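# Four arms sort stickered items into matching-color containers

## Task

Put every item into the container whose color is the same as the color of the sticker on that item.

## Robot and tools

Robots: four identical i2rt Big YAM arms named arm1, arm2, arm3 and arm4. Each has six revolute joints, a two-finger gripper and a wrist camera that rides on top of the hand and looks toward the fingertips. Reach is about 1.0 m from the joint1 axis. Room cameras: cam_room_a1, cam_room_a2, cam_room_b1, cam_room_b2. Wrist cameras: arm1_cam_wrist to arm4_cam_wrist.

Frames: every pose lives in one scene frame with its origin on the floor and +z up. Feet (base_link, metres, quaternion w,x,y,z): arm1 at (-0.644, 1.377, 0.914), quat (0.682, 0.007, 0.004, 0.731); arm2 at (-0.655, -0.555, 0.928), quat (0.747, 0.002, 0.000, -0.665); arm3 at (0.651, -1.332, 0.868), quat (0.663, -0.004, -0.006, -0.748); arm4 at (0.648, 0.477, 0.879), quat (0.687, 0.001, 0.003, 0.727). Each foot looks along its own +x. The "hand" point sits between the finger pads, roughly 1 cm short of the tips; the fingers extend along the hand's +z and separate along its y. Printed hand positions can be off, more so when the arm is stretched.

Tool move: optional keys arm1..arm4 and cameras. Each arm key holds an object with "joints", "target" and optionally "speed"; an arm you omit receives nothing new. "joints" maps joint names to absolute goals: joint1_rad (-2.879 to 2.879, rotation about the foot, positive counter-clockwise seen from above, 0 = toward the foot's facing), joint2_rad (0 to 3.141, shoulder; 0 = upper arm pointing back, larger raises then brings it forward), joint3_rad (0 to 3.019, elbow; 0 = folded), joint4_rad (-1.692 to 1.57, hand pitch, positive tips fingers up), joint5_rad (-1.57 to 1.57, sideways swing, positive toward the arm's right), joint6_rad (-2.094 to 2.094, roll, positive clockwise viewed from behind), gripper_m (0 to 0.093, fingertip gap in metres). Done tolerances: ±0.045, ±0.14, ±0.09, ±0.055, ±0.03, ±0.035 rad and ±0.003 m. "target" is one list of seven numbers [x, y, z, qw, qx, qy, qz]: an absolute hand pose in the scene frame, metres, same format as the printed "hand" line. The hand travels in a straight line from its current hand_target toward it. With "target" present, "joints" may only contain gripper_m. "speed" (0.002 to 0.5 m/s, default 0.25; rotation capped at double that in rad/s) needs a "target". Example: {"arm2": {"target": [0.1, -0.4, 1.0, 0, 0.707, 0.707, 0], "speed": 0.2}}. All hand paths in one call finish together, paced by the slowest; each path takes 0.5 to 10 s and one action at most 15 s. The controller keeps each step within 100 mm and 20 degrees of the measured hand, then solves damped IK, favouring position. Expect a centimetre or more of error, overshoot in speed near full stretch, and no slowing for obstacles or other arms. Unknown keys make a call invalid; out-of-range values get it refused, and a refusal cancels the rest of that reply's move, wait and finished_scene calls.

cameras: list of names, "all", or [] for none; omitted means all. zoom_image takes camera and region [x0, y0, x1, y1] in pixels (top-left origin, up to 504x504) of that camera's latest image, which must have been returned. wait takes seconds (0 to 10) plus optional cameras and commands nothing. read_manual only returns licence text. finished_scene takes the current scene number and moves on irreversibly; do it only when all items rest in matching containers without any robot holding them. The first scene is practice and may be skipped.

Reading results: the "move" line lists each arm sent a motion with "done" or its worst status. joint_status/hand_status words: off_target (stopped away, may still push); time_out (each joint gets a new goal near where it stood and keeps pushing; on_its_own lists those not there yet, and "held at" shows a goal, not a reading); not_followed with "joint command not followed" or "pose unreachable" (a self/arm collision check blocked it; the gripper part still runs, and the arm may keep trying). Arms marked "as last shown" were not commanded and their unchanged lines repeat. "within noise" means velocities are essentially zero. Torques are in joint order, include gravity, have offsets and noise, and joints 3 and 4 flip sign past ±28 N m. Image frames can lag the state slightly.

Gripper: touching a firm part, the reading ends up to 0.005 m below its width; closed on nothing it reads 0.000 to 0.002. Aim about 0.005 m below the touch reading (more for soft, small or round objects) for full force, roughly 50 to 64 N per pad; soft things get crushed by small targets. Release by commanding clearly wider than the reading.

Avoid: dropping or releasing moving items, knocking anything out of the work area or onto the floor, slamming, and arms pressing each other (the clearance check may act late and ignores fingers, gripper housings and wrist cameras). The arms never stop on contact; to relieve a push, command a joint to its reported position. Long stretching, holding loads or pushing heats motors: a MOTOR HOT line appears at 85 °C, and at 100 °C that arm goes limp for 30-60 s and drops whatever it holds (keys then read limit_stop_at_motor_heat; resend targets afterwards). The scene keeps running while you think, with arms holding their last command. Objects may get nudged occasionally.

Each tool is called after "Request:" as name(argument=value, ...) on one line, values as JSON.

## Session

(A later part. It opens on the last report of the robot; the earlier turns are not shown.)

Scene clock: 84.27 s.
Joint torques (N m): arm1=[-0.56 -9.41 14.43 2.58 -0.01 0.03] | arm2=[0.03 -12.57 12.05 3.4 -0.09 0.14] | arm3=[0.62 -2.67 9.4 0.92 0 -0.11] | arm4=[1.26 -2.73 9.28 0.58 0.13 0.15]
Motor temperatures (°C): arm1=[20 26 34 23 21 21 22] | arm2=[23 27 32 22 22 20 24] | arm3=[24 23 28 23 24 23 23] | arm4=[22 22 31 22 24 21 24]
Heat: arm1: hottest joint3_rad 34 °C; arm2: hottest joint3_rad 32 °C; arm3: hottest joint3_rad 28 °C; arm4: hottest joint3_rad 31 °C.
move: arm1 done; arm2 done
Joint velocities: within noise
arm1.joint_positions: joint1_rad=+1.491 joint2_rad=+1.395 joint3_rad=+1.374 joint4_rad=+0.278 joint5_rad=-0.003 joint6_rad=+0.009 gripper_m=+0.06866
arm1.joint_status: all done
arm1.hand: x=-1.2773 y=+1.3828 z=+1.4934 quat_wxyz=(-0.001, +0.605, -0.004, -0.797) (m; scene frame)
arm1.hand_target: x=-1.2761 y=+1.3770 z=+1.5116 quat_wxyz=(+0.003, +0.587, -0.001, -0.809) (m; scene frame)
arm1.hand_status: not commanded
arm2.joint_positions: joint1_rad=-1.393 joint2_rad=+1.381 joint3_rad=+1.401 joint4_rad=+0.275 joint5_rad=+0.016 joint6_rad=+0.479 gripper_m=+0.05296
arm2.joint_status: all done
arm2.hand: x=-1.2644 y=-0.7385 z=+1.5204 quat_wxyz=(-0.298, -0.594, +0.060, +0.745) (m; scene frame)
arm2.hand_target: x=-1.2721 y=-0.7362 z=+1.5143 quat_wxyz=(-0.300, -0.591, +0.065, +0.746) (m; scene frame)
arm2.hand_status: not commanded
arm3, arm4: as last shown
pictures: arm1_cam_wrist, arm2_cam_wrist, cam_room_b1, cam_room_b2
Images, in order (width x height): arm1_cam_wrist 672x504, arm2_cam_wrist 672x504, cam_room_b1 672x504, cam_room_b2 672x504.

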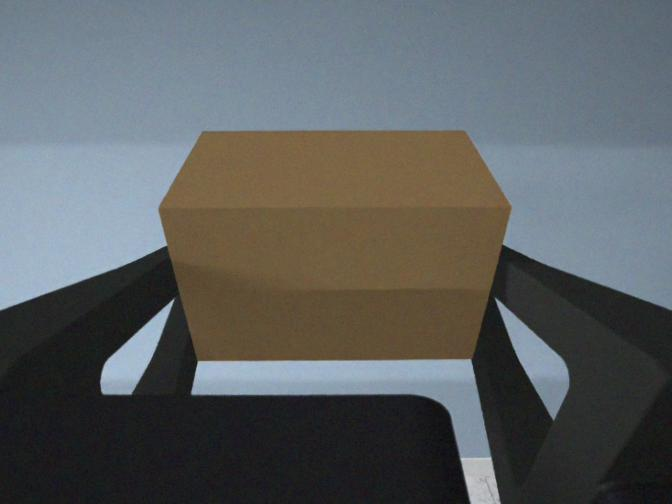

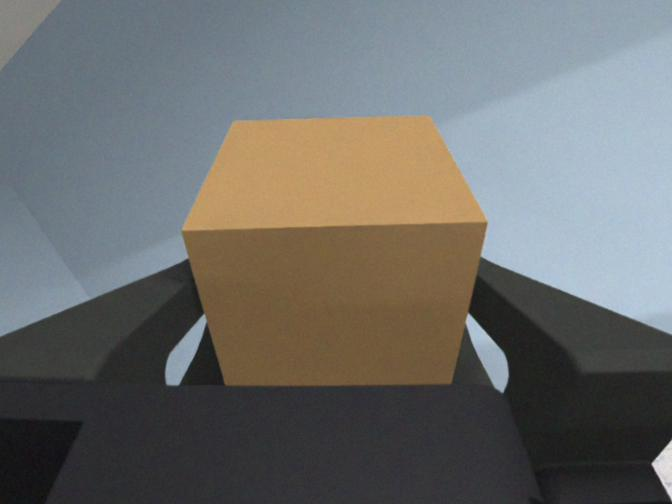

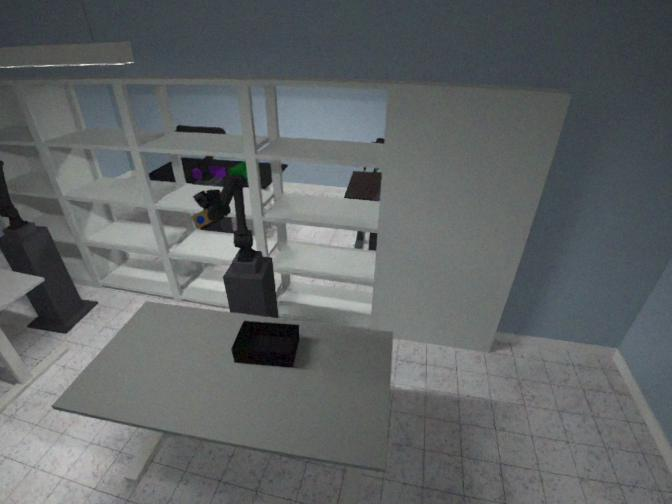

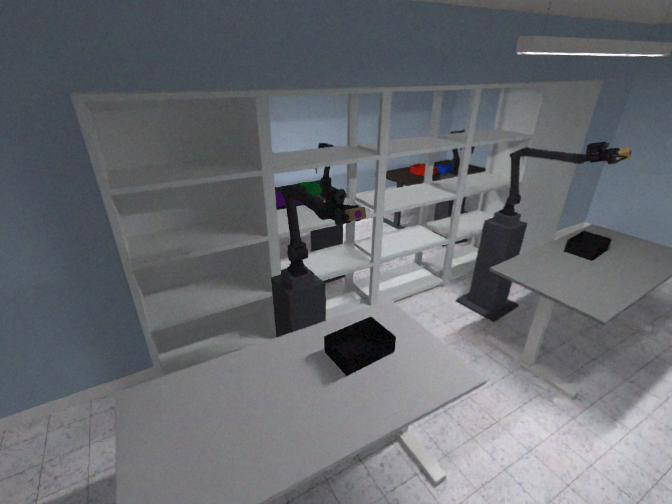

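Request:
move(arm1={"joints":{"joint1_rad":-2.245,"joint2_rad":0.843,"joint3_rad":0.84,"joint4_rad":-1.22,"joint5_rad":0,"joint6_rad":0}}, arm2={"joints":{"joint1_rad":0.925,"joint2_rad":0.843,"joint3_rad":0.84,"joint4_rad":-1.22,"joint5_rad":0,"joint6_rad":0}}, cameras=[])

Request:
move(arm1={"target":[-0.022,0.936,1.085,0.1493,0.2937,0.9431,-0.0465],"speed":0.3}, arm2={"target":[0.008,-0.946,1.09,0.1509,0.259,0.9531,-0.041],"speed":0.3}, cameras=["arm1_cam_wrist","arm2_cam_wrist"])

Scene clock: 116.13 s.
Joint torques (N m): arm1=[-1.67 -2.02 12.31 0.55 -0.09 -0.05] | arm2=[1.03 -4.84 11.14 0.95 0.04 -0.08] | arm3=[0.62 -2.73 9.39 0.96 -0.01 -0.1] | arm4=[1.14 -3.31 9.14 0.55 0.17 0.15]
Motor temperatures (°C): arm1=[20 25 36 23 21 21 22] | arm2=[23 27 32 22 22 20 24] | arm3=[24 23 28 23 24 23 23] | arm4=[22 22 31 22 24 21 24]
Heat: arm1: hottest joint3_rad 36 °C; arm2: hottest joint3_rad 32 °C; arm3: hottest joint3_rad 28 °C; arm4: hottest joint3_rad 31 °C.
move: arm1 done; arm2 done
Joint velocities: within noise
arm1.joint_positions: joint1_rad=-2.240 joint2_rad=+0.847 joint3_rad=+0.827 joint4_rad=-1.212 joint5_rad=+0.002 joint6_rad=+0.006 gripper_m=+0.06872
arm1.joint_status: all done
arm1.hand: x=-0.4050 y=+1.2147 z=+1.1298 quat_wxyz=(-0.153, -0.294, -0.942, +0.051) (m; scene frame)
arm1.hand_target: x=-0.4050 y=+1.2134 z=+1.1361 quat_wxyz=(-0.158, -0.293, -0.942, +0.053) (m; scene frame)
arm1.hand_status: not commanded
arm2.joint_positions: joint1_rad=+0.922 joint2_rad=+0.845 joint3_rad=+0.843 joint4_rad=-1.208 joint5_rad=-0.001 joint6_rad=+0.014 gripper_m=+0.05290
arm2.joint_status: all done
arm2.hand: x=-0.4057 y=-0.7031 z=+1.1559 quat_wxyz=(-0.174, -0.265, -0.947, +0.043) (m; scene frame)
arm2.hand_target: x=-0.4085 y=-0.7009 z=+1.1543 quat_wxyz=(-0.167, -0.258, -0.951, +0.043) (m; scene frame)
arm2.hand_status: not commanded
arm3, arm4: as last shown
pictures: none
No camera images: "cameras" was empty.

Scene clock: 118.73 s.
Joint torques (N m): arm1=[-2.37 -20.01 16.83 0.58 -0.1 -0.03] | arm2=[0.97 -23.77 16.61 0.81 0.14 -0.08] | arm3=[0.79 -2.84 9.44 0.94 -0.01 -0.11] | arm4=[1.03 -2.84 9.24 0.54 0.14 0.17]
Motor temperatures (°C): arm1=[20 25 36 23 21 21 22] | arm2=[23 27 33 22 22 20 24] | arm3=[24 23 28 23 24 23 23] | arm4=[22 22 31 22 24 21 24]
Heat: arm1: hottest joint3_rad 36 °C; arm2: hottest joint3_rad 33 °C; arm3: hottest joint3_rad 28 °C; arm4: hottest joint3_rad 31 °C.
move: arm1 off_target; arm2 off_target
Joint velocities: within noise
arm1.joint_positions: joint1_rad=-2.249 joint2_rad=+2.187 joint3_rad=+2.162 joint4_rad=-1.272 joint5_rad=-0.010 joint6_rad=-0.006 gripper_m=+0.06872
arm1.joint_status: not commanded
arm1.hand: x=-0.0302 y=+0.9518 z=+1.0574 quat_wxyz=(-0.124, -0.293, -0.947, +0.038) (m; scene frame)
arm1.hand_target: x=-0.0236 y=+0.9370 z=+1.0851 quat_wxyz=(-0.150, -0.294, -0.943, +0.047) (m; scene frame)
arm1.hand_status: off_target (0.033 m and 3.1 deg from the pose sent, 0.476 m and 0.7 deg at the start)
arm2.joint_positions: joint1_rad=+0.922 joint2_rad=+2.216 joint3_rad=+2.204 joint4_rad=-1.270 joint5_rad=+0.000 joint6_rad=+0.014 gripper_m=+0.05290
arm2.joint_status: not commanded
arm2.hand: x=-0.0041 y=-0.9392 z=+1.0800 quat_wxyz=(-0.139, -0.267, -0.953, +0.035) (m; scene frame)
arm2.hand_target: x=+0.0072 y=-0.9455 z=+1.0900 quat_wxyz=(-0.152, -0.259, -0.953, +0.041) (m; scene frame)
arm2.hand_status: off_target (0.017 m and 1.7 deg from the pose sent, 0.484 m and 2.8 deg at the start)
arm3, arm4: as last shown
pictures: arm1_cam_wrist, arm2_cam_wrist
Images, in order (width x height): arm1_cam_wrist 672x504, arm2_cam_wrist 672x504.

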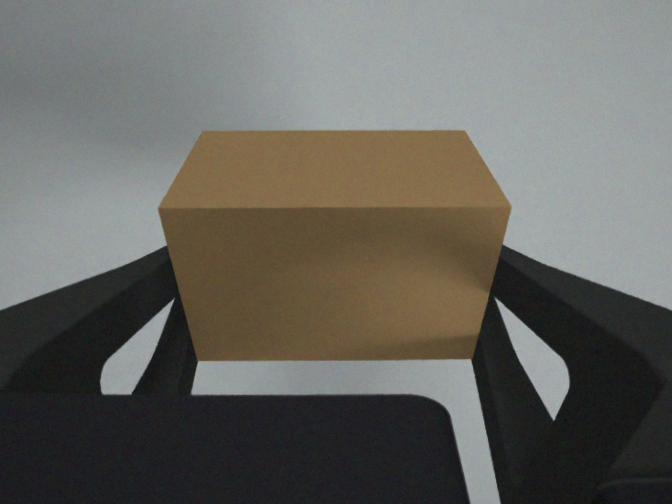

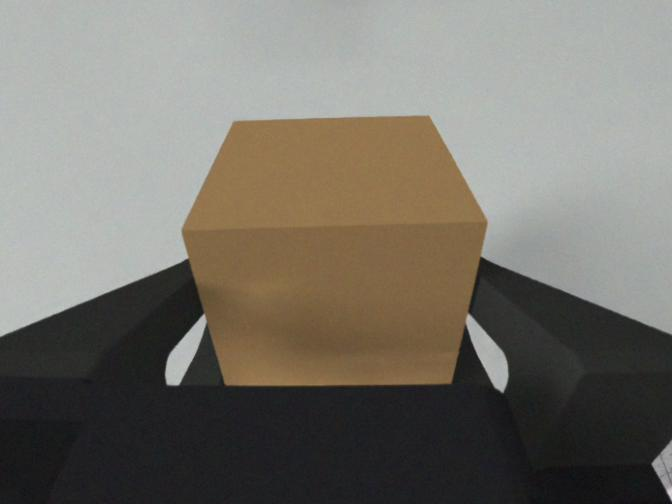

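Request:
move(arm1={"target":[-0.025,0.940,1.038,0.0833,0.2963,0.9512,-0.0259],"speed":0.15}, arm2={"target":[0.004,-0.945,1.044,0.0841,0.2612,0.9613,-0.0229],"speed":0.15}, cameras=[])

Request:
move(arm1={"target":[-0.027,0.943,1.015,0.07,0.2963,0.9520,-0.0217],"speed":0.06}, arm2={"target":[0.001,-0.943,1.020,0.0841,0.2612,0.9613,-0.0229],"speed":0.06}, cameras=["arm1_cam_wrist","arm2_cam_wrist"])

Scene clock: 125.27 s.
Joint torques (N m): arm1=[-2.9 -20.48 16.21 0.36 0 -0.05] | arm2=[0.85 -24.82 16.25 0.47 0.14 -0.09] | arm3=[0.79 -2.84 9.46 0.94 0 -0.1] | arm4=[0.79 -2.67 9.2 0.64 0.13 0.12]
Motor temperatures (°C): arm1=[20 26 37 23 21 21 22] | arm2=[23 27 34 22 22 20 24] | arm3=[24 23 28 23 24 23 23] | arm4=[22 22 31 22 24 21 24]
Heat: arm1: hottest joint3_rad 37 °C; arm2: hottest joint3_rad 34 °C; arm3: hottest joint3_rad 28 °C; arm4: hottest joint3_rad 31 °C.
move: arm1 off_target; arm2 off_target
Joint velocities: within noise
arm1.joint_positions: joint1_rad=-2.249 joint2_rad=+2.298 joint3_rad=+2.273 joint4_rad=-1.399 joint5_rad=-0.010 joint6_rad=-0.006 gripper_m=+0.06872
arm1.joint_status: not commanded
arm1.hand: x=-0.0328 y=+0.9532 z=+1.0189 quat_wxyz=(-0.064, -0.296, -0.953, +0.019) (m; scene frame)
arm1.hand_target: x=-0.0261 y=+0.9406 z=+1.0380 quat_wxyz=(-0.084, -0.296, -0.951, +0.026) (m; scene frame)
arm1.hand_status: off_target (0.024 m and 2.4 deg from the pose sent, 0.023 m and 4.9 deg at the start)
arm2.joint_positions: joint1_rad=+0.922 joint2_rad=+2.341 joint3_rad=+2.330 joint4_rad=-1.408 joint5_rad=+0.000 joint6_rad=+0.013 gripper_m=+0.05290
arm2.joint_status: not commanded
arm2.hand: x=-0.0062 y=-0.9377 z=+1.0356 quat_wxyz=(-0.073, -0.268, -0.960, +0.018) (m; scene frame)
arm2.hand_target: x=+0.0032 y=-0.9445 z=+1.0441 quat_wxyz=(-0.085, -0.261, -0.961, +0.023) (m; scene frame)
arm2.hand_status: off_target (0.015 m and 1.6 deg from the pose sent, 0.037 m and 6.6 deg at the start)
arm3, arm4: as last shown
pictures: none
No camera images: "cameras" was empty.

Scene clock: 126.23 s.
Joint torques (N m): arm1=[-2.08 -19.37 14.15 0.75 0.06 -0.04] | arm2=[0.97 -25.99 10.03 1.76 0.13 -0.08] | arm3=[0.62 -2.73 9.43 0.96 -0.01 -0.1] | arm4=[1.03 -2.78 9.14 0.61 0.15 0.14]
Motor temperatures (°C): arm1=[20 26 37 23 21 21 22] | arm2=[23 27 34 22 22 20 24] | arm3=[24 23 28 23 24 23 23] | arm4=[22 22 31 22 24 21 24]
Heat: arm1: hottest joint3_rad 37 °C; arm2: hottest joint3_rad 34 °C; arm3: hottest joint3_rad 28 °C; arm4: hottest joint3_rad 31 °C.
move: arm1 off_target; arm2 off_target
Joint velocities: within noise
arm1.joint_positions: joint1_rad=-2.249 joint2_rad=+2.303 joint3_rad=+2.273 joint4_rad=-1.399 joint5_rad=-0.010 joint6_rad=-0.006 gripper_m=+0.06872
arm1.joint_status: not commanded
arm1.hand: x=-0.0329 y=+0.9533 z=+1.0154 quat_wxyz=(-0.061, -0.296, -0.953, +0.018) (m; scene frame)
arm1.hand_target: x=-0.0275 y=+0.9432 z=+1.0150 quat_wxyz=(-0.070, -0.296, -0.952, +0.022) (m; scene frame)
arm1.hand_status: off_target (0.012 m and 1.1 deg from the pose sent, 0.012 m and 0.8 deg at the start)
arm2.joint_positions: joint1_rad=+0.922 joint2_rad=+2.341 joint3_rad=+2.325 joint4_rad=-1.370 joint5_rad=+0.000 joint6_rad=+0.013 gripper_m=+0.05290
arm2.joint_status: not commanded
arm2.hand: x=+0.0007 y=-0.9418 z=+1.0352 quat_wxyz=(-0.089, -0.268, -0.959, +0.022) (m; scene frame)
arm2.hand_target: x=+0.0007 y=-0.9428 z=+1.0202 quat_wxyz=(-0.084, -0.261, -0.961, +0.023) (m; scene frame)
arm2.hand_status: off_target (0.015 m and 1.0 deg from the pose sent, 0.018 m and 1.6 deg at the start)
arm3.joint_positions: joint1_rad=-1.951 joint2_rad=+0.754 joint3_rad=+0.978 joint4_rad=-1.160 joint5_rad=+0.001 joint6_rad=+0.005 gripper_m=+0.09402
arm3.joint_status: not commanded
arm3.hand: x=+0.3785 y=-1.1776 z=+1.1915 quat_wxyz=(+0.071, -0.920, +0.240, +0.301) (m; scene frame)
arm3.hand_target: x=+0.3811 y=-1.1759 z=+1.1889 quat_wxyz=(+0.072, -0.921, +0.242, +0.296) (m; scene frame)
arm3.hand_status: not commanded
arm4.joint_positions: joint1_rad=+0.878 joint2_rad=+0.754 joint3_rad=+0.975 joint4_rad=-1.155 joint5_rad=-0.002 joint6_rad=-0.012 gripper_m=+0.09401
arm4.joint_status: not commanded
arm4.hand: x=+0.3992 y=+0.6634 z=+1.2048 quat_wxyz=(-0.097, +0.903, -0.292, -0.299) (m; scene frame)
arm4.hand_target: x=+0.4008 y=+0.6619 z=+1.2035 quat_wxyz=(-0.094, +0.903, -0.297, -0.294) (m; scene frame)
arm4.hand_status: not commanded
pictures: arm1_cam_wrist, arm2_cam_wrist
Images, in order (width x height): arm1_cam_wrist 672x504, arm2_cam_wrist 672x504.

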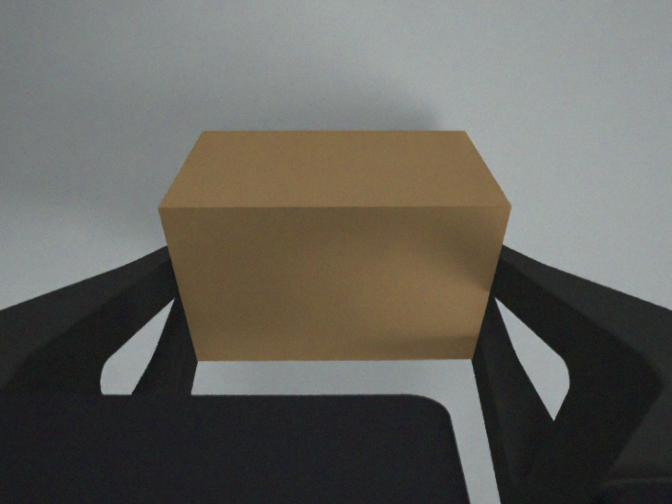

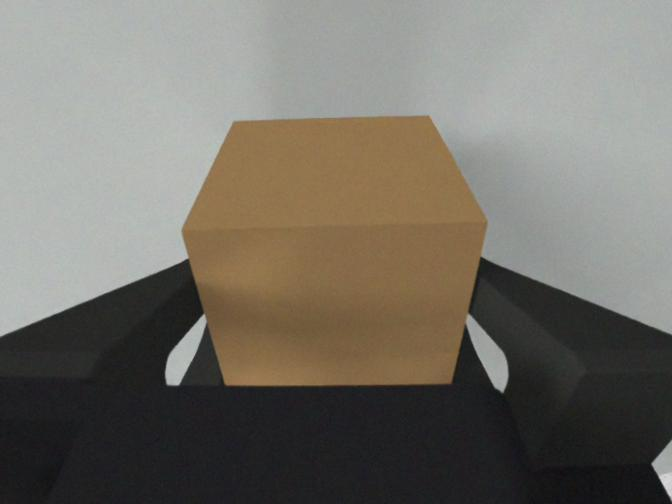

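Request:
move(arm1={"target":[-0.028,0.946,1.002,0.065,0.2963,0.9520,-0.020],"speed":0.06}, arm2={"target":[0.000,-0.942,1.007,0.0841,0.2612,0.9613,-0.0229],"speed":0.06}, cameras=["arm1_cam_wrist","arm2_cam_wrist","cam_room_a1","cam_room_a2"])

Request:
zoom_image(camera="cam_room_a1", region=[330, 180, 410, 240])

Request:
zoom_image(camera="cam_room_a2", region=[260, 190, 340, 250])

Scene clock: 133.97 s.
Joint torques (N m): arm1=[-2.32 -19.02 11.69 1.14 0.07 0.01] | arm2=[0.85 -26.11 9.36 1.8 0.1 -0.07] | arm3=[0.67 -2.78 9.48 0.96 0 -0.09] | arm4=[0.56 -3.08 9.11 0.61 0.14 0.16]
Motor temperatures (°C): arm1=[20 27 36 23 21 21 22] | arm2=[23 27 34 22 22 20 24] | arm3=[24 23 28 23 24 23 23] | arm4=[22 22 31 22 24 21 24]
Heat: arm1: hottest joint3_rad 36 °C; arm2: hottest joint3_rad 34 °C; arm3: hottest joint3_rad 28 °C; arm4: hottest joint3_rad 31 °C.
move: arm1 off_target; arm2 off_target
Joint velocities: within noise
arm1.joint_positions: joint1_rad=-2.249 joint2_rad=+2.303 joint3_rad=+2.273 joint4_rad=-1.393 joint5_rad=-0.010 joint6_rad=-0.006 gripper_m=+0.06872
arm1.joint_status: not commanded
arm1.hand: x=-0.0317 y=+0.9524 z=+1.0155 quat_wxyz=(-0.064, -0.296, -0.953, +0.019) (m; scene frame)
arm1.hand_target: x=-0.0285 y=+0.9463 z=+1.0020 quat_wxyz=(-0.065, -0.297, -0.953, +0.020) (m; scene frame)
arm1.hand_status: off_target (0.015 m and 0.2 deg from the pose sent, 0.016 m and 0.5 deg at the start)
arm2.joint_positions: joint1_rad=+0.922 joint2_rad=+2.341 joint3_rad=+2.295 joint4_rad=-1.336 joint5_rad=+0.001 joint6_rad=+0.013 gripper_m=+0.05290
arm2.joint_status: not commanded
arm2.hand: x=+0.0013 y=-0.9422 z=+1.0239 quat_wxyz=(-0.091, -0.268, -0.959, +0.023) (m; scene frame)
arm2.hand_target: x=-0.0002 y=-0.9418 z=+1.0073 quat_wxyz=(-0.084, -0.261, -0.961, +0.023) (m; scene frame)
arm2.hand_status: off_target (0.017 m and 1.2 deg from the pose sent, 0.028 m and 1.0 deg at the start)
arm3, arm4: as last shown
pictures: arm1_cam_wrist, arm2_cam_wrist, cam_room_a1, cam_room_a2
Images, in order (width x height): arm1_cam_wrist 672x504, arm2_cam_wrist 672x504, cam_room_a1 672x504, cam_room_a2 672x504.

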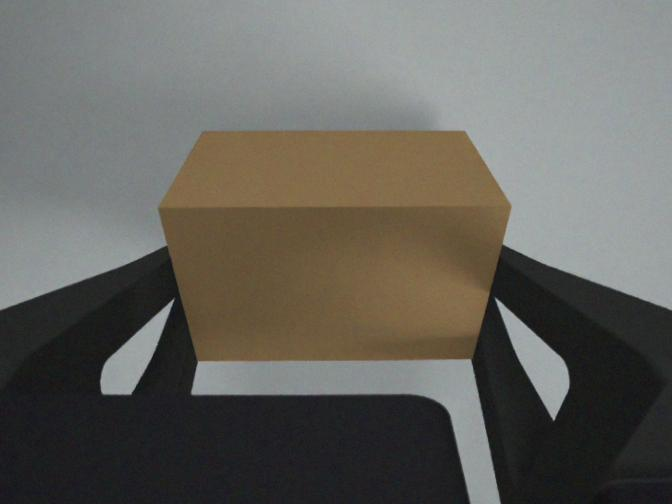

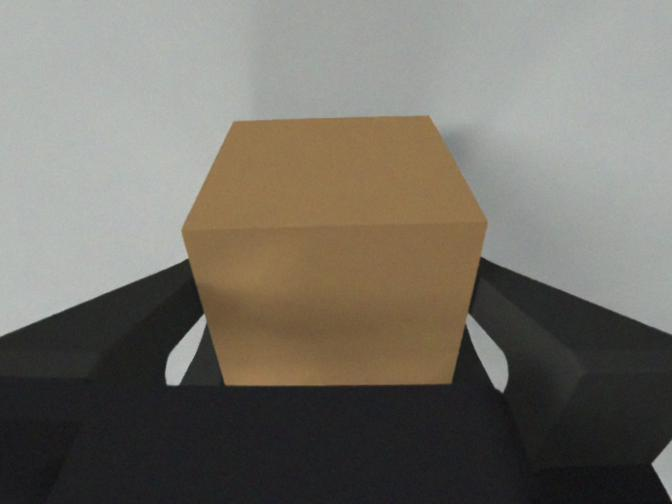

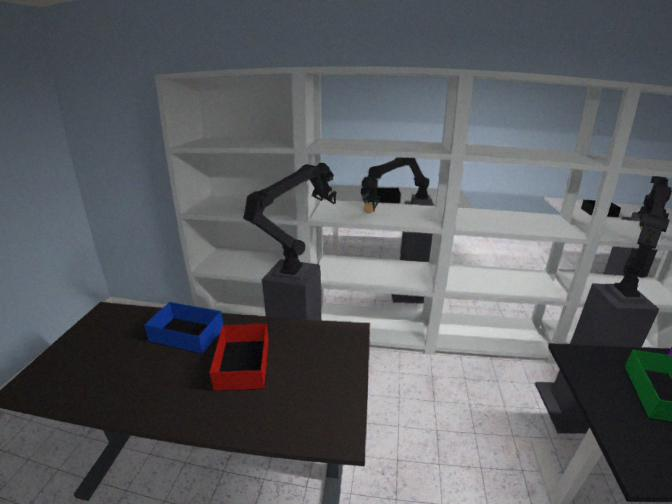

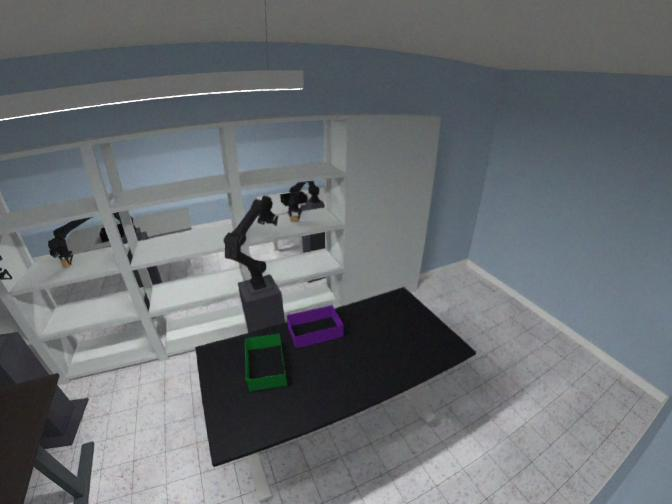

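Scaled by 6.300.

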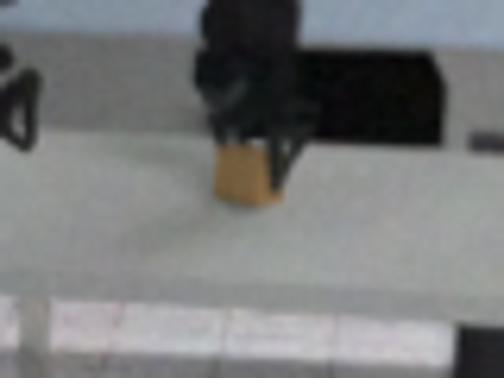

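Scaled by 6.300.

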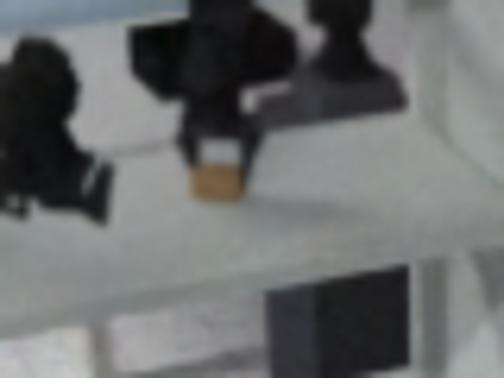

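Request:
move(arm1={"target":[-0.031,0.951,1.014,0.064,0.2963,0.953,-0.019],"speed":0.06,"joints":{"gripper_m":0.091}}, arm2={"target":[-0.002,-0.941,0.994,0.0841,0.2612,0.9613,-0.0229],"speed":0.06}, cameras=["arm1_cam_wrist","arm2_cam_wrist"])

Scene clock: 139.80 s.
Joint torques (N m): arm1=[-2.08 -20.31 11.34 0.5 0.01 0.04] | arm2=[0.79 -25.11 8.49 2.06 0.05 -0.08] | arm3=[0.67 -2.73 9.42 0.96 -0.01 -0.1] | arm4=[0.79 -2.78 9.05 0.58 0.14 0.12]
Motor temperatures (°C): arm1=[20 27 36 23 21 21 22] | arm2=[23 28 33 22 22 20 24] | arm3=[24 23 28 23 24 23 23] | arm4=[22 22 31 22 24 21 24]
Heat: arm1: hottest joint3_rad 36 °C; arm2: hottest joint3_rad 33 °C; arm3: hottest joint3_rad 28 °C; arm4: hottest joint3_rad 31 °C.
move: arm1 done; arm2 off_target
Joint velocities: within noise
arm1.joint_positions: joint1_rad=-2.249 joint2_rad=+2.304 joint3_rad=+2.273 joint4_rad=-1.391 joint5_rad=-0.010 joint6_rad=-0.006 gripper_m=+0.09097
arm1.joint_status: all done
arm1.hand: x=-0.0313 y=+0.9522 z=+1.0151 quat_wxyz=(-0.065, -0.296, -0.953, +0.019) (m; scene frame)
arm1.hand_target: x=-0.0311 y=+0.9510 z=+1.0140 quat_wxyz=(-0.064, -0.296, -0.953, +0.019) (m; scene frame)
arm1.hand_status: done (0.002 m and 0.1 deg from the pose sent, 0.002 m and 0.1 deg at the start)
arm2.joint_positions: joint1_rad=+0.922 joint2_rad=+2.326 joint3_rad=+2.262 joint4_rad=-1.304 joint5_rad=+0.002 joint6_rad=+0.013 gripper_m=+0.05290
arm2.joint_status: not commanded
arm2.hand: x=+0.0007 y=-0.9421 z=+1.0224 quat_wxyz=(-0.098, -0.268, -0.958, +0.025) (m; scene frame)
arm2.hand_target: x=-0.0027 y=-0.9406 z=+0.9944 quat_wxyz=(-0.084, -0.261, -0.961, +0.023) (m; scene frame)
arm2.hand_status: off_target (0.029 m and 1.8 deg from the pose sent, 0.030 m and 1.1 deg at the start)
arm3, arm4: as last shown
pictures: arm1_cam_wrist, arm2_cam_wrist
Images, in order (width x height): arm1_cam_wrist 672x504, arm2_cam_wrist 672x504.

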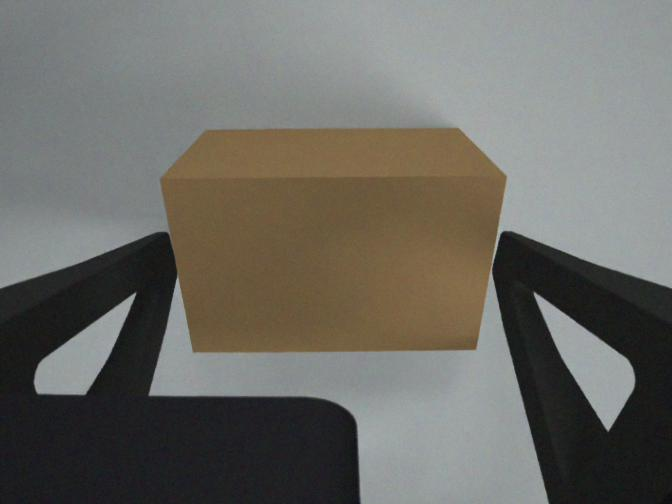

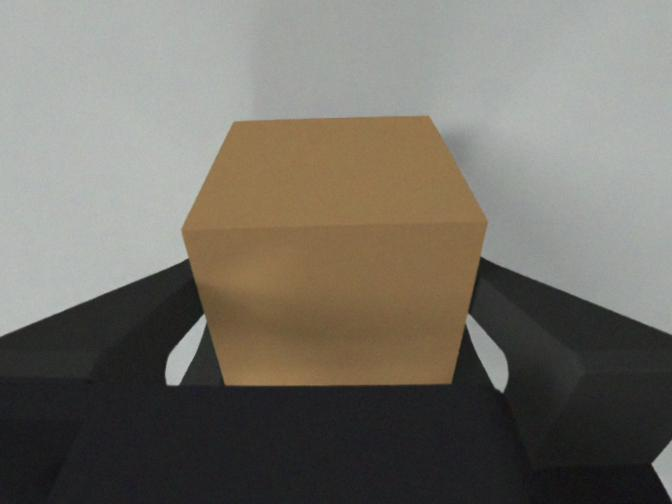

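Request:
move(arm1={"target":[-0.036,0.954,1.10,0.100,0.2945,0.951,-0.03],"speed":0.2}, arm2={"target":[0.000,-0.9418,1.021,0.096,0.268,0.958,-0.025],"speed":0.06,"joints":{"gripper_m":0.09}}, cameras=["arm1_cam_wrist","arm2_cam_wrist"])

Request:
move(arm1={"target":[-0.40,1.21,1.14,0.2066,0.2903,0.9322,-0.0644],"speed":0.4}, arm2={"target":[-0.006,-0.939,1.11,0.11,0.265,0.957,-0.03],"speed":0.2}, cameras=["arm2_cam_wrist"])

Request:
move(arm2={"target":[-0.40,-0.705,1.15,0.2087,0.2567,0.942,-0.0567],"speed":0.4}, arm4={"target":[-0.042,0.976,1.095,0.0937,-0.9062,0.2971,0.2857],"speed":0.3}, cameras=["arm4_cam_wrist","cam_room_a1"])

Scene clock: 151.03 s.
Joint torques (N m): arm1=[-2.26 -21.36 15.25 0.27 -0.05 0.01] | arm2=[0.91 -27.11 11.84 0.87 0.02 0.07] | arm3=[0.73 -2.84 9.44 0.94 0 -0.1] | arm4=[1.61 -2.49 8.99 0.65 0.14 0.15]
Motor temperatures (°C): arm1=[20 27 35 23 21 21 22] | arm2=[23 29 33 22 22 20 24] | arm3=[24 23 28 23 24 23 23] | arm4=[22 22 31 22 24 21 24]
Heat: arm1: hottest joint3_rad 35 °C; arm2: hottest joint3_rad 33 °C; arm3: hottest joint3_rad 28 °C; arm4: hottest joint3_rad 31 °C.
move: arm1 off_target; arm2 done
Joint velocities: within noise
arm1.joint_positions: joint1_rad=-2.249 joint2_rad=+2.219 joint3_rad=+2.273 joint4_rad=-1.450 joint5_rad=-0.010 joint6_rad=-0.006 gripper_m=+0.09097
arm1.joint_status: not commanded
arm1.hand: x=-0.0428 y=+0.9607 z=+1.0738 quat_wxyz=(-0.077, -0.295, -0.952, +0.023) (m; scene frame)
arm1.hand_target: x=-0.0370 y=+0.9546 z=+1.1000 quat_wxyz=(-0.100, -0.294, -0.950, +0.030) (m; scene frame)
arm1.hand_status: off_target (0.028 m and 2.7 deg from the pose sent, 0.085 m and 4.2 deg at the start)
arm2.joint_positions: joint1_rad=+0.922 joint2_rad=+2.326 joint3_rad=+2.249 joint4_rad=-1.298 joint5_rad=+0.002 joint6_rad=+0.013 gripper_m=+0.08994
arm2.joint_status: all done
arm2.hand: x=-0.0009 y=-0.9411 z=+1.0174 quat_wxyz=(-0.095, -0.268, -0.958, +0.024) (m; scene frame)
arm2.hand_target: x=+0.0000 y=-0.9417 z=+1.0210 quat_wxyz=(-0.096, -0.268, -0.958, +0.025) (m; scene frame)
arm2.hand_status: done (0.004 m and 0.2 deg from the pose sent, 0.002 m and 0.2 deg at the start)
arm3, arm4: as last shown
pictures: arm1_cam_wrist, arm2_cam_wrist
Images, in order (width x height): arm1_cam_wrist 672x504, arm2_cam_wrist 672x504.

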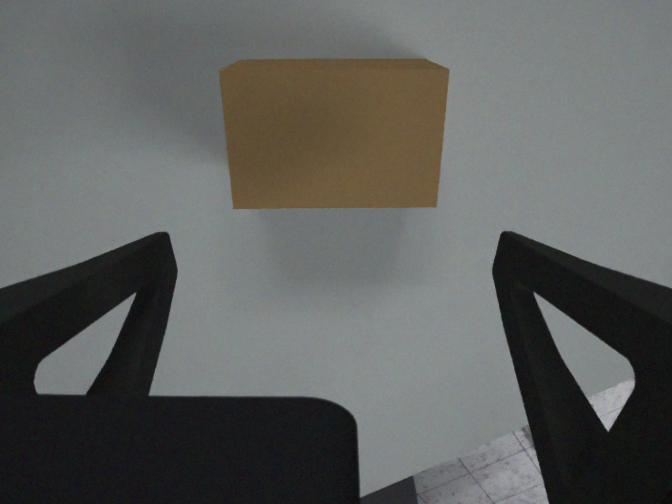

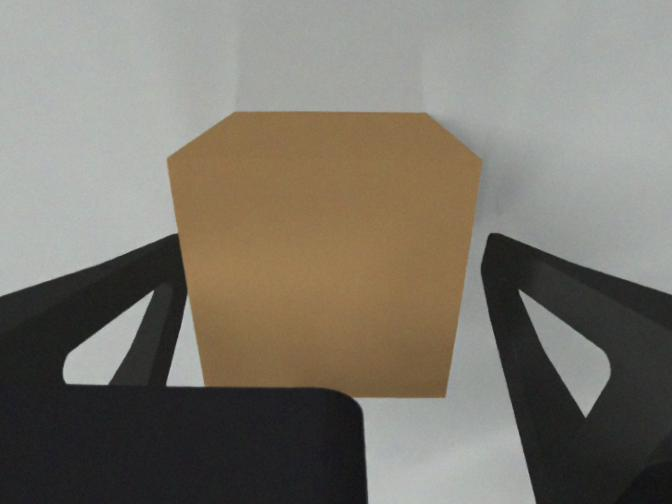

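Scene clock: 152.97 s.
Joint torques (N m): arm1=[-1.96 0.73 11.71 0.79 0.05 0.05] | arm2=[0.91 -27.58 15.79 0.53 0.11 0.02] | arm3=[0.67 -2.78 9.43 0.94 -0.02 -0.1] | arm4=[0.91 -2.49 9.24 0.59 0.13 0.15]
Motor temperatures (°C): arm1=[20 27 35 23 21 21 22] | arm2=[23 29 33 22 22 20 24] | arm3=[24 23 29 23 24 23 23] | arm4=[22 22 31 22 24 21 24]
Heat: arm1: hottest joint3_rad 35 °C; arm2: hottest joint3_rad 33 °C; arm3: hottest joint3_rad 29 °C; arm4: hottest joint3_rad 31 °C.
move: arm1 done; arm2 off_target
Joint velocities: within noise
arm1.joint_positions: joint1_rad=-2.249 joint2_rad=+0.782 joint3_rad=+0.798 joint4_rad=-1.123 joint5_rad=-0.010 joint6_rad=-0.006 gripper_m=+0.09097
arm1.joint_status: not commanded
arm1.hand: x=-0.3993 y=+1.2100 z=+1.1413 quat_wxyz=(-0.213, -0.288, -0.931, +0.066) (m; scene frame)
arm1.hand_target: x=-0.4000 y=+1.2100 z=+1.1401 quat_wxyz=(-0.207, -0.290, -0.932, +0.064) (m; scene frame)
arm1.hand_status: done (0.001 m and 0.8 deg from the pose sent, 0.441 m and 15.7 deg at the start)
arm2.joint_positions: joint1_rad=+0.922 joint2_rad=+2.279 joint3_rad=+2.326 joint4_rad=-1.444 joint5_rad=+0.002 joint6_rad=+0.013 gripper_m=+0.08994
arm2.joint_status: not commanded
arm2.hand: x=-0.0145 y=-0.9333 z=+1.0779 quat_wxyz=(-0.084, -0.268, -0.959, +0.021) (m; scene frame)
arm2.hand_target: x=-0.0073 y=-0.9382 z=+1.1099 quat_wxyz=(-0.111, -0.265, -0.957, +0.030) (m; scene frame)
arm2.hand_status: off_target (0.034 m and 3.2 deg from the pose sent, 0.093 m and 1.9 deg at the start)
arm3, arm4: as last shown
pictures: arm2_cam_wrist
Images, in order (width x height): arm2_cam_wrist 672x504.

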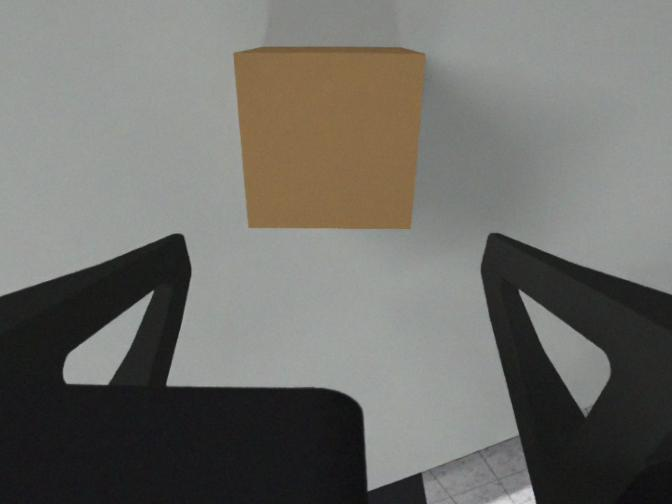

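Scene clock: 155.83 s.
Joint torques (N m): arm1=[-1.38 -0.26 11.71 0.68 0.06 0.03] | arm2=[1.44 -3.55 10.51 1.13 0.16 0.01] | arm3=[0.62 -2.84 9.44 0.96 0 -0.11] | arm4=[1.44 -27.11 13.07 0.42 0.19 0.18]
Motor temperatures (°C): arm1=[20 27 35 23 21 21 22] | arm2=[23 28 33 22 22 20 24] | arm3=[24 23 29 23 24 23 23] | arm4=[22 22 32 22 24 21 24]
Heat: arm1: hottest joint3_rad 35 °C; arm2: hottest joint3_rad 33 °C; arm3: hottest joint3_rad 29 °C; arm4: hottest joint3_rad 32 °C.
move: arm2 off_target; arm4 off_target
Joint velocities: within noise
arm1, arm3: as last shown
arm2.joint_positions: joint1_rad=+0.922 joint2_rad=+0.801 joint3_rad=+0.805 joint4_rad=-1.104 joint5_rad=+0.003 joint6_rad=+0.013 gripper_m=+0.08994
arm2.joint_status: not commanded
arm2.hand: x=-0.3969 y=-0.7092 z=+1.1601 quat_wxyz=(-0.225, -0.262, -0.936, +0.059) (m; scene frame)
arm2.hand_target: x=-0.4002 y=-0.7050 z=+1.1501 quat_wxyz=(-0.209, -0.257, -0.942, +0.057) (m; scene frame)
arm2.hand_status: off_target (0.011 m and 2.1 deg from the pose sent, 0.454 m and 15.0 deg at the start)
arm4.joint_positions: joint1_rad=+0.885 joint2_rad=+2.309 joint3_rad=+2.430 joint4_rad=-1.100 joint5_rad=+0.008 joint6_rad=-0.007 gripper_m=+0.09401
arm4.joint_status: not commanded
arm4.hand: x=-0.0317 y=+0.9758 z=+1.0876 quat_wxyz=(-0.092, +0.910, -0.295, -0.277) (m; scene frame)
arm4.hand_target: x=-0.0415 y=+0.9754 z=+1.0949 quat_wxyz=(-0.094, +0.906, -0.297, -0.287) (m; scene frame)
arm4.hand_status: off_target (0.013 m and 1.1 deg from the pose sent, 0.552 m and 1.6 deg at the start)
pictures: arm4_cam_wrist, cam_room_a1
Images, in order (width x height): arm4_cam_wrist 672x504, cam_room_a1 672x504.

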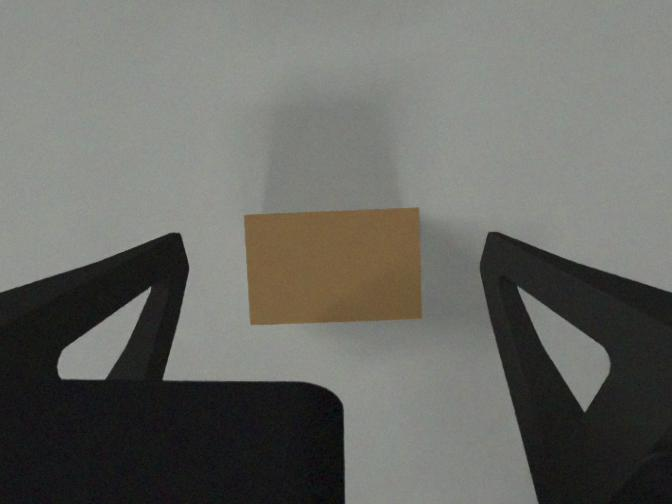

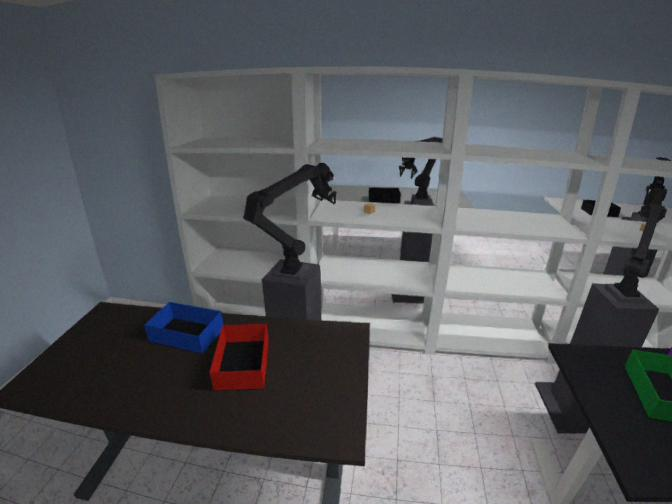

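Request:
move(arm3={"target":[-0.014,-0.952,1.11,0.0692,-0.9307,0.2581,0.2494],"speed":0.3}, arm4={"target":[-0.028,0.979,1.016,0.0937,-0.9062,0.2971,0.2857],"speed":0.15}, cameras=["arm3_cam_wrist","arm4_cam_wrist"])

Scene clock: 164.40 s.
Joint torques (N m): arm1=[-1.85 0.32 11.67 0.64 0.04 0.05] | arm2=[1.38 -3.49 10.48 1.13 0.15 0.01] | arm3=[0.79 -24.41 14.35 0.62 0.13 0.03] | arm4=[0.32 -28.92 8.59 1.51 -0.02 0.06]
Motor temperatures (°C): arm1=[20 26 35 23 21 21 22] | arm2=[23 28 33 22 22 20 24] | arm3=[24 23 29 23 24 23 23] | arm4=[22 24 35 22 24 21 24]
Heat: arm1: hottest joint3_rad 35 °C; arm2: hottest joint3_rad 33 °C; arm3: hottest joint3_rad 29 °C; arm4: hottest joint3_rad 35 °C.
move: arm3 off_target; arm4 done
Joint velocities: within noise
arm1, arm2: as last shown
arm3.joint_positions: joint1_rad=-1.951 joint2_rad=+2.046 joint3_rad=+2.058 joint4_rad=-1.095 joint5_rad=+0.023 joint6_rad=+0.015 gripper_m=+0.09402
arm3.joint_status: not commanded
arm3.hand: x=-0.0073 y=-0.9635 z=+1.0854 quat_wxyz=(+0.063, -0.938, +0.252, +0.229) (m; scene frame)
arm3.hand_target: x=-0.0128 y=-0.9527 z=+1.1099 quat_wxyz=(+0.069, -0.931, +0.258, +0.250) (m; scene frame)
arm3.hand_status: off_target (0.028 m and 2.7 deg from the pose sent, 0.460 m and 6.3 deg at the start)
arm4.joint_positions: joint1_rad=+0.885 joint2_rad=+2.291 joint3_rad=+2.201 joint4_rad=-0.886 joint5_rad=+0.006 joint6_rad=-0.007 gripper_m=+0.09401
arm4.joint_status: not commanded
arm4.hand: x=-0.0303 y=+0.9740 z=+1.0124 quat_wxyz=(-0.092, +0.909, -0.294, -0.279) (m; scene frame)
arm4.hand_target: x=-0.0280 y=+0.9789 z=+1.0159 quat_wxyz=(-0.094, +0.906, -0.297, -0.285) (m; scene frame)
arm4.hand_status: done (0.007 m and 0.9 deg from the pose sent, 0.072 m and 1.1 deg at the start)
pictures: arm3_cam_wrist, arm4_cam_wrist
Images, in order (width x height): arm3_cam_wrist 672x504, arm4_cam_wrist 672x504.

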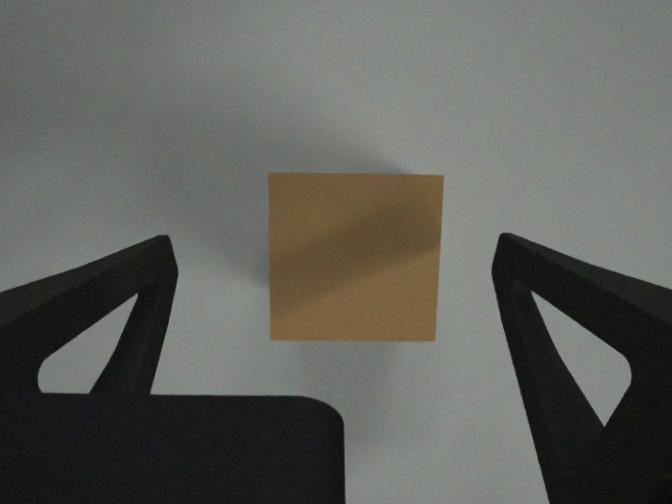

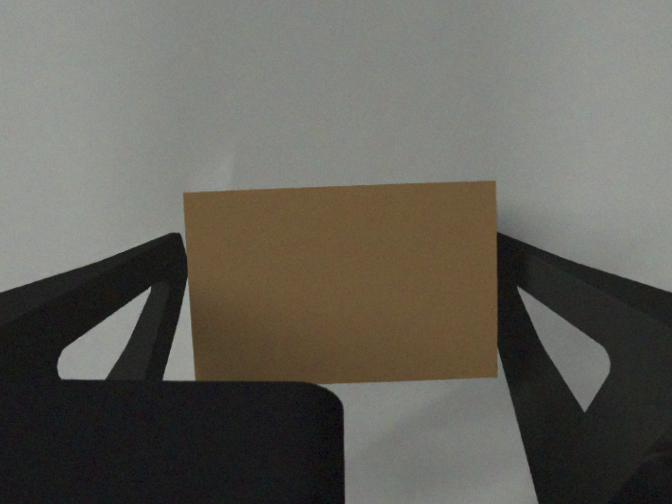

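Request:
move(arm3={"target":[-0.007,-0.962,1.046,0.0692,-0.9307,0.2581,0.2494],"speed":0.15}, arm4={"joints":{"gripper_m":0.060}}, cameras=["arm3_cam_wrist","arm4_cam_wrist"])

Request:
move(arm3={"joints":{"gripper_m":0.046}}, arm4={"target":[-0.026,0.976,1.10,0.0937,-0.9062,0.2971,0.2857],"speed":0.2}, cameras=["arm3_cam_wrist","arm4_cam_wrist"])

Request:
move(arm3={"target":[-0.006,-0.963,1.11,0.0692,-0.9307,0.2581,0.2494],"speed":0.2}, arm4={"target":[0.40,0.66,1.20,0.0937,-0.9062,0.2971,0.2857],"speed":0.4}, cameras=["arm3_cam_wrist","arm4_cam_wrist"])

Scene clock: 174.77 s.
Joint torques (N m): arm1=[-1.96 -0.15 11.73 0.8 0.07 0.09] | arm2=[1.38 -3.43 10.5 1.13 0.16 0.01] | arm3=[1.38 -25.11 9.76 1.55 0.14 0.02] | arm4=[0.97 -29.1 8.57 1.5 -0.04 0.04]
Motor temperatures (°C): arm1=[20 26 34 23 21 21 22] | arm2=[23 27 33 22 22 20 24] | arm3=[24 24 30 23 24 23 23] | arm4=[22 25 35 22 24 21 24]
Heat: arm1: hottest joint3_rad 34 °C; arm2: hottest joint3_rad 33 °C; arm3: hottest joint3_rad 30 °C; arm4: hottest joint3_rad 35 °C.
move: arm3 done; arm4 off_target
Joint velocities: within noise
arm1, arm2: as last shown
arm3.joint_positions: joint1_rad=-1.951 joint2_rad=+2.035 joint3_rad=+1.907 joint4_rad=-0.938 joint5_rad=+0.027 joint6_rad=+0.021 gripper_m=+0.09402
arm3.joint_status: not commanded
arm3.hand: x=-0.0048 y=-0.9648 z=+1.0365 quat_wxyz=(+0.066, -0.935, +0.254, +0.237) (m; scene frame)
arm3.hand_target: x=-0.0069 y=-0.9621 z=+1.0460 quat_wxyz=(+0.069, -0.931, +0.258, +0.249) (m; scene frame)
arm3.hand_status: done (0.010 m and 1.6 deg from the pose sent, 0.040 m and 2.7 deg at the start)
arm4.joint_positions: joint1_rad=+0.882 joint2_rad=+2.291 joint3_rad=+2.200 joint4_rad=-0.884 joint5_rad=+0.006 joint6_rad=-0.007 gripper_m=+0.06926
arm4.joint_status: gripper_m off_target (ended at +0.06929, target +0.06000)
arm4.hand: x=-0.0289 y=+0.9765 z=+1.0125 quat_wxyz=(-0.093, +0.909, -0.296, -0.279) (m; scene frame)
arm4.hand_target: x=-0.0280 y=+0.9789 z=+1.0159 quat_wxyz=(-0.094, +0.906, -0.297, -0.285) (m; scene frame)
arm4.hand_status: not commanded
pictures: arm3_cam_wrist, arm4_cam_wrist
Images, in order (width x height): arm3_cam_wrist 672x504, arm4_cam_wrist 672x504.

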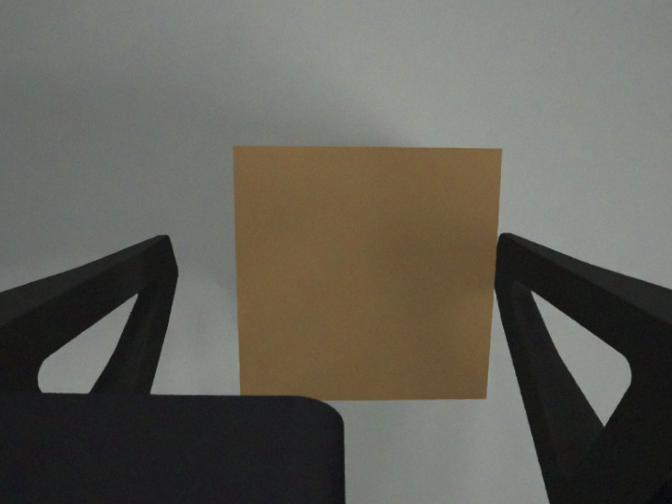

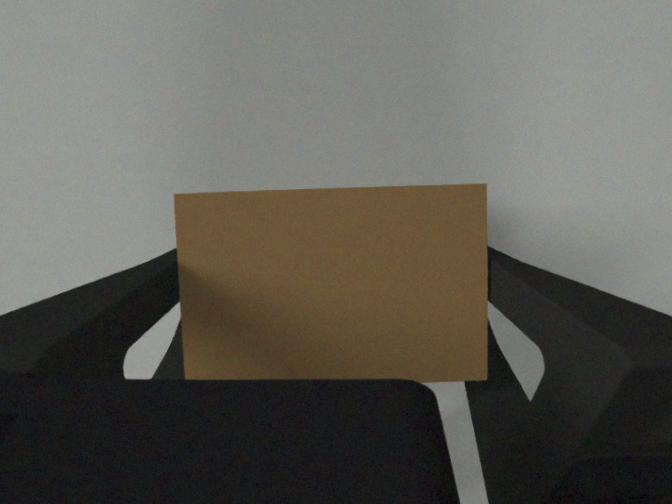

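Scene clock: 176.03 s.
Joint torques (N m): arm1=[-1.44 0.21 11.67 0.85 0.04 0.06] | arm2=[1.44 -3.55 10.47 1.14 0.15 0] | arm3=[1.44 -25.23 9.63 1.55 0.1 0.02] | arm4=[0.79 -29.92 12.88 0.5 0.02 0.08]
Motor temperatures (°C): arm1=[20 26 34 23 21 21 22] | arm2=[23 27 33 22 22 20 24] | arm3=[24 24 30 23 24 23 23] | arm4=[22 25 35 22 24 21 25]
Heat: arm1: hottest joint3_rad 34 °C; arm2: hottest joint3_rad 33 °C; arm3: hottest joint3_rad 30 °C; arm4: hottest joint3_rad 35 °C.
move: arm3 off_target; arm4 off_target
Joint velocities: within noise
arm1, arm2: as last shown
arm3.joint_positions: joint1_rad=-1.951 joint2_rad=+2.035 joint3_rad=+1.907 joint4_rad=-0.938 joint5_rad=+0.028 joint6_rad=+0.021 gripper_m=+0.05283
arm3.joint_status: gripper_m off_target (ended at +0.05286, target +0.04600)
arm3.hand: x=-0.0047 y=-0.9646 z=+1.0365 quat_wxyz=(+0.066, -0.935, +0.255, +0.237) (m; scene frame)
arm3.hand_target: x=-0.0069 y=-0.9621 z=+1.0460 quat_wxyz=(+0.069, -0.931, +0.258, +0.249) (m; scene frame)
arm3.hand_status: not commanded
arm4.joint_positions: joint1_rad=+0.882 joint2_rad=+2.280 joint3_rad=+2.325 joint4_rad=-1.063 joint5_rad=+0.006 joint6_rad=-0.007 gripper_m=+0.06926
arm4.joint_status: not commanded
arm4.hand: x=-0.0202 y=+0.9705 z=+1.0626 quat_wxyz=(-0.086, +0.914, -0.298, -0.260) (m; scene frame)
arm4.hand_target: x=-0.0246 y=+0.9749 z=+1.1000 quat_wxyz=(-0.094, +0.906, -0.297, -0.286) (m; scene frame)
arm4.hand_status: off_target (0.038 m and 3.2 deg from the pose sent, 0.087 m and 0.8 deg at the start)
pictures: arm3_cam_wrist, arm4_cam_wrist
Images, in order (width x height): arm3_cam_wrist 672x504, arm4_cam_wrist 672x504.

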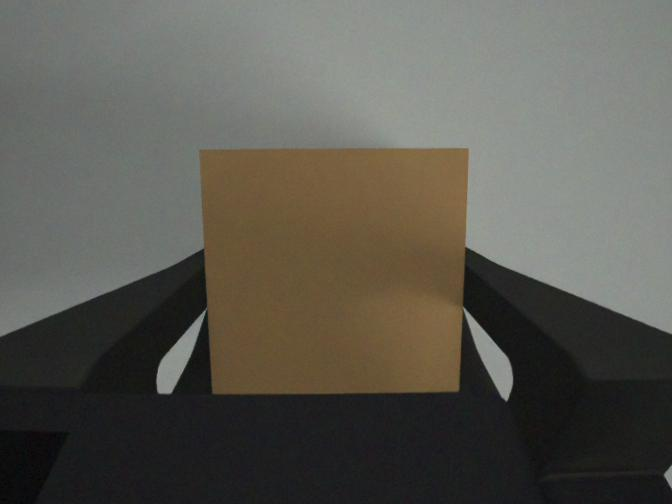

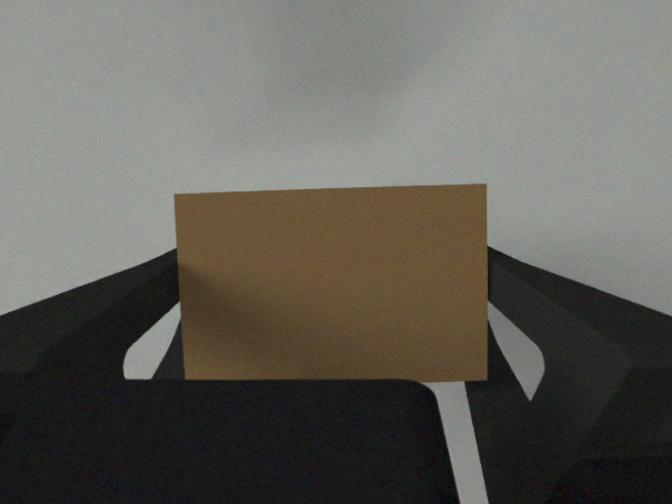

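Scene clock: 178.23 s.
Joint torques (N m): arm1=[-1.61 0.26 11.58 0.84 0.03 0.09] | arm2=[1.38 -3.43 10.48 1.13 0.15 0.02] | arm3=[1.44 -26.46 14.57 0.59 0.12 0.01] | arm4=[1.32 -1.79 9.36 0.57 0.19 0.15]
Motor temperatures (°C): arm1=[20 26 34 23 21 21 22] | arm2=[23 27 32 22 22 20 24] | arm3=[24 24 30 23 24 23 23] | arm4=[22 25 35 22 24 21 25]
Heat: arm1: hottest joint3_rad 34 °C; arm2: hottest joint3_rad 32 °C; arm3: hottest joint3_rad 30 °C; arm4: hottest joint3_rad 35 °C.
move: arm3 off_target; arm4 done
Joint velocities: within noise
arm1, arm2: as last shown
arm3.joint_positions: joint1_rad=-1.951 joint2_rad=+2.027 joint3_rad=+1.983 joint4_rad=-1.071 joint5_rad=+0.028 joint6_rad=+0.023 gripper_m=+0.05283
arm3.joint_status: not commanded
arm3.hand: x=+0.0047 y=-0.9694 z=+1.0643 quat_wxyz=(+0.060, -0.941, +0.257, +0.214) (m; scene frame)
arm3.hand_target: x=-0.0038 y=-0.9642 z=+1.1099 quat_wxyz=(+0.069, -0.931, +0.258, +0.250) (m; scene frame)
arm3.hand_status: off_target (0.047 m and 4.4 deg from the pose sent, 0.074 m and 1.6 deg at the start)
arm4.joint_positions: joint1_rad=+0.885 joint2_rad=+0.755 joint3_rad=+0.972 joint4_rad=-1.165 joint5_rad=+0.008 joint6_rad=-0.007 gripper_m=+0.06926
arm4.joint_status: not commanded
arm4.hand: x=+0.4008 y=+0.6618 z=+1.2020 quat_wxyz=(-0.097, +0.905, -0.293, -0.292) (m; scene frame)
arm4.hand_target: x=+0.4000 y=+0.6600 z=+1.2000 quat_wxyz=(-0.094, +0.906, -0.297, -0.286) (m; scene frame)
arm4.hand_status: done (0.003 m and 0.9 deg from the pose sent, 0.540 m and 3.2 deg at the start)
pictures: arm3_cam_wrist, arm4_cam_wrist
Images, in order (width x height): arm3_cam_wrist 672x504, arm4_cam_wrist 672x504.

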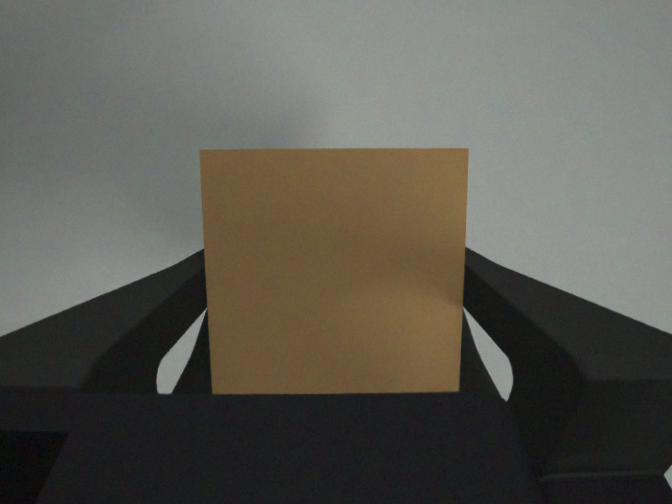

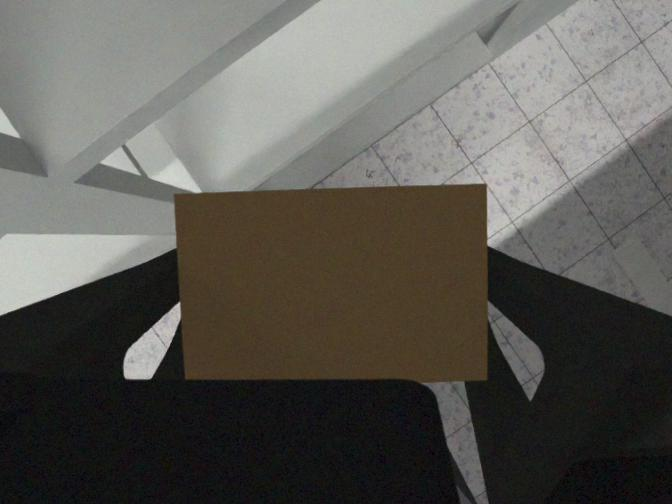

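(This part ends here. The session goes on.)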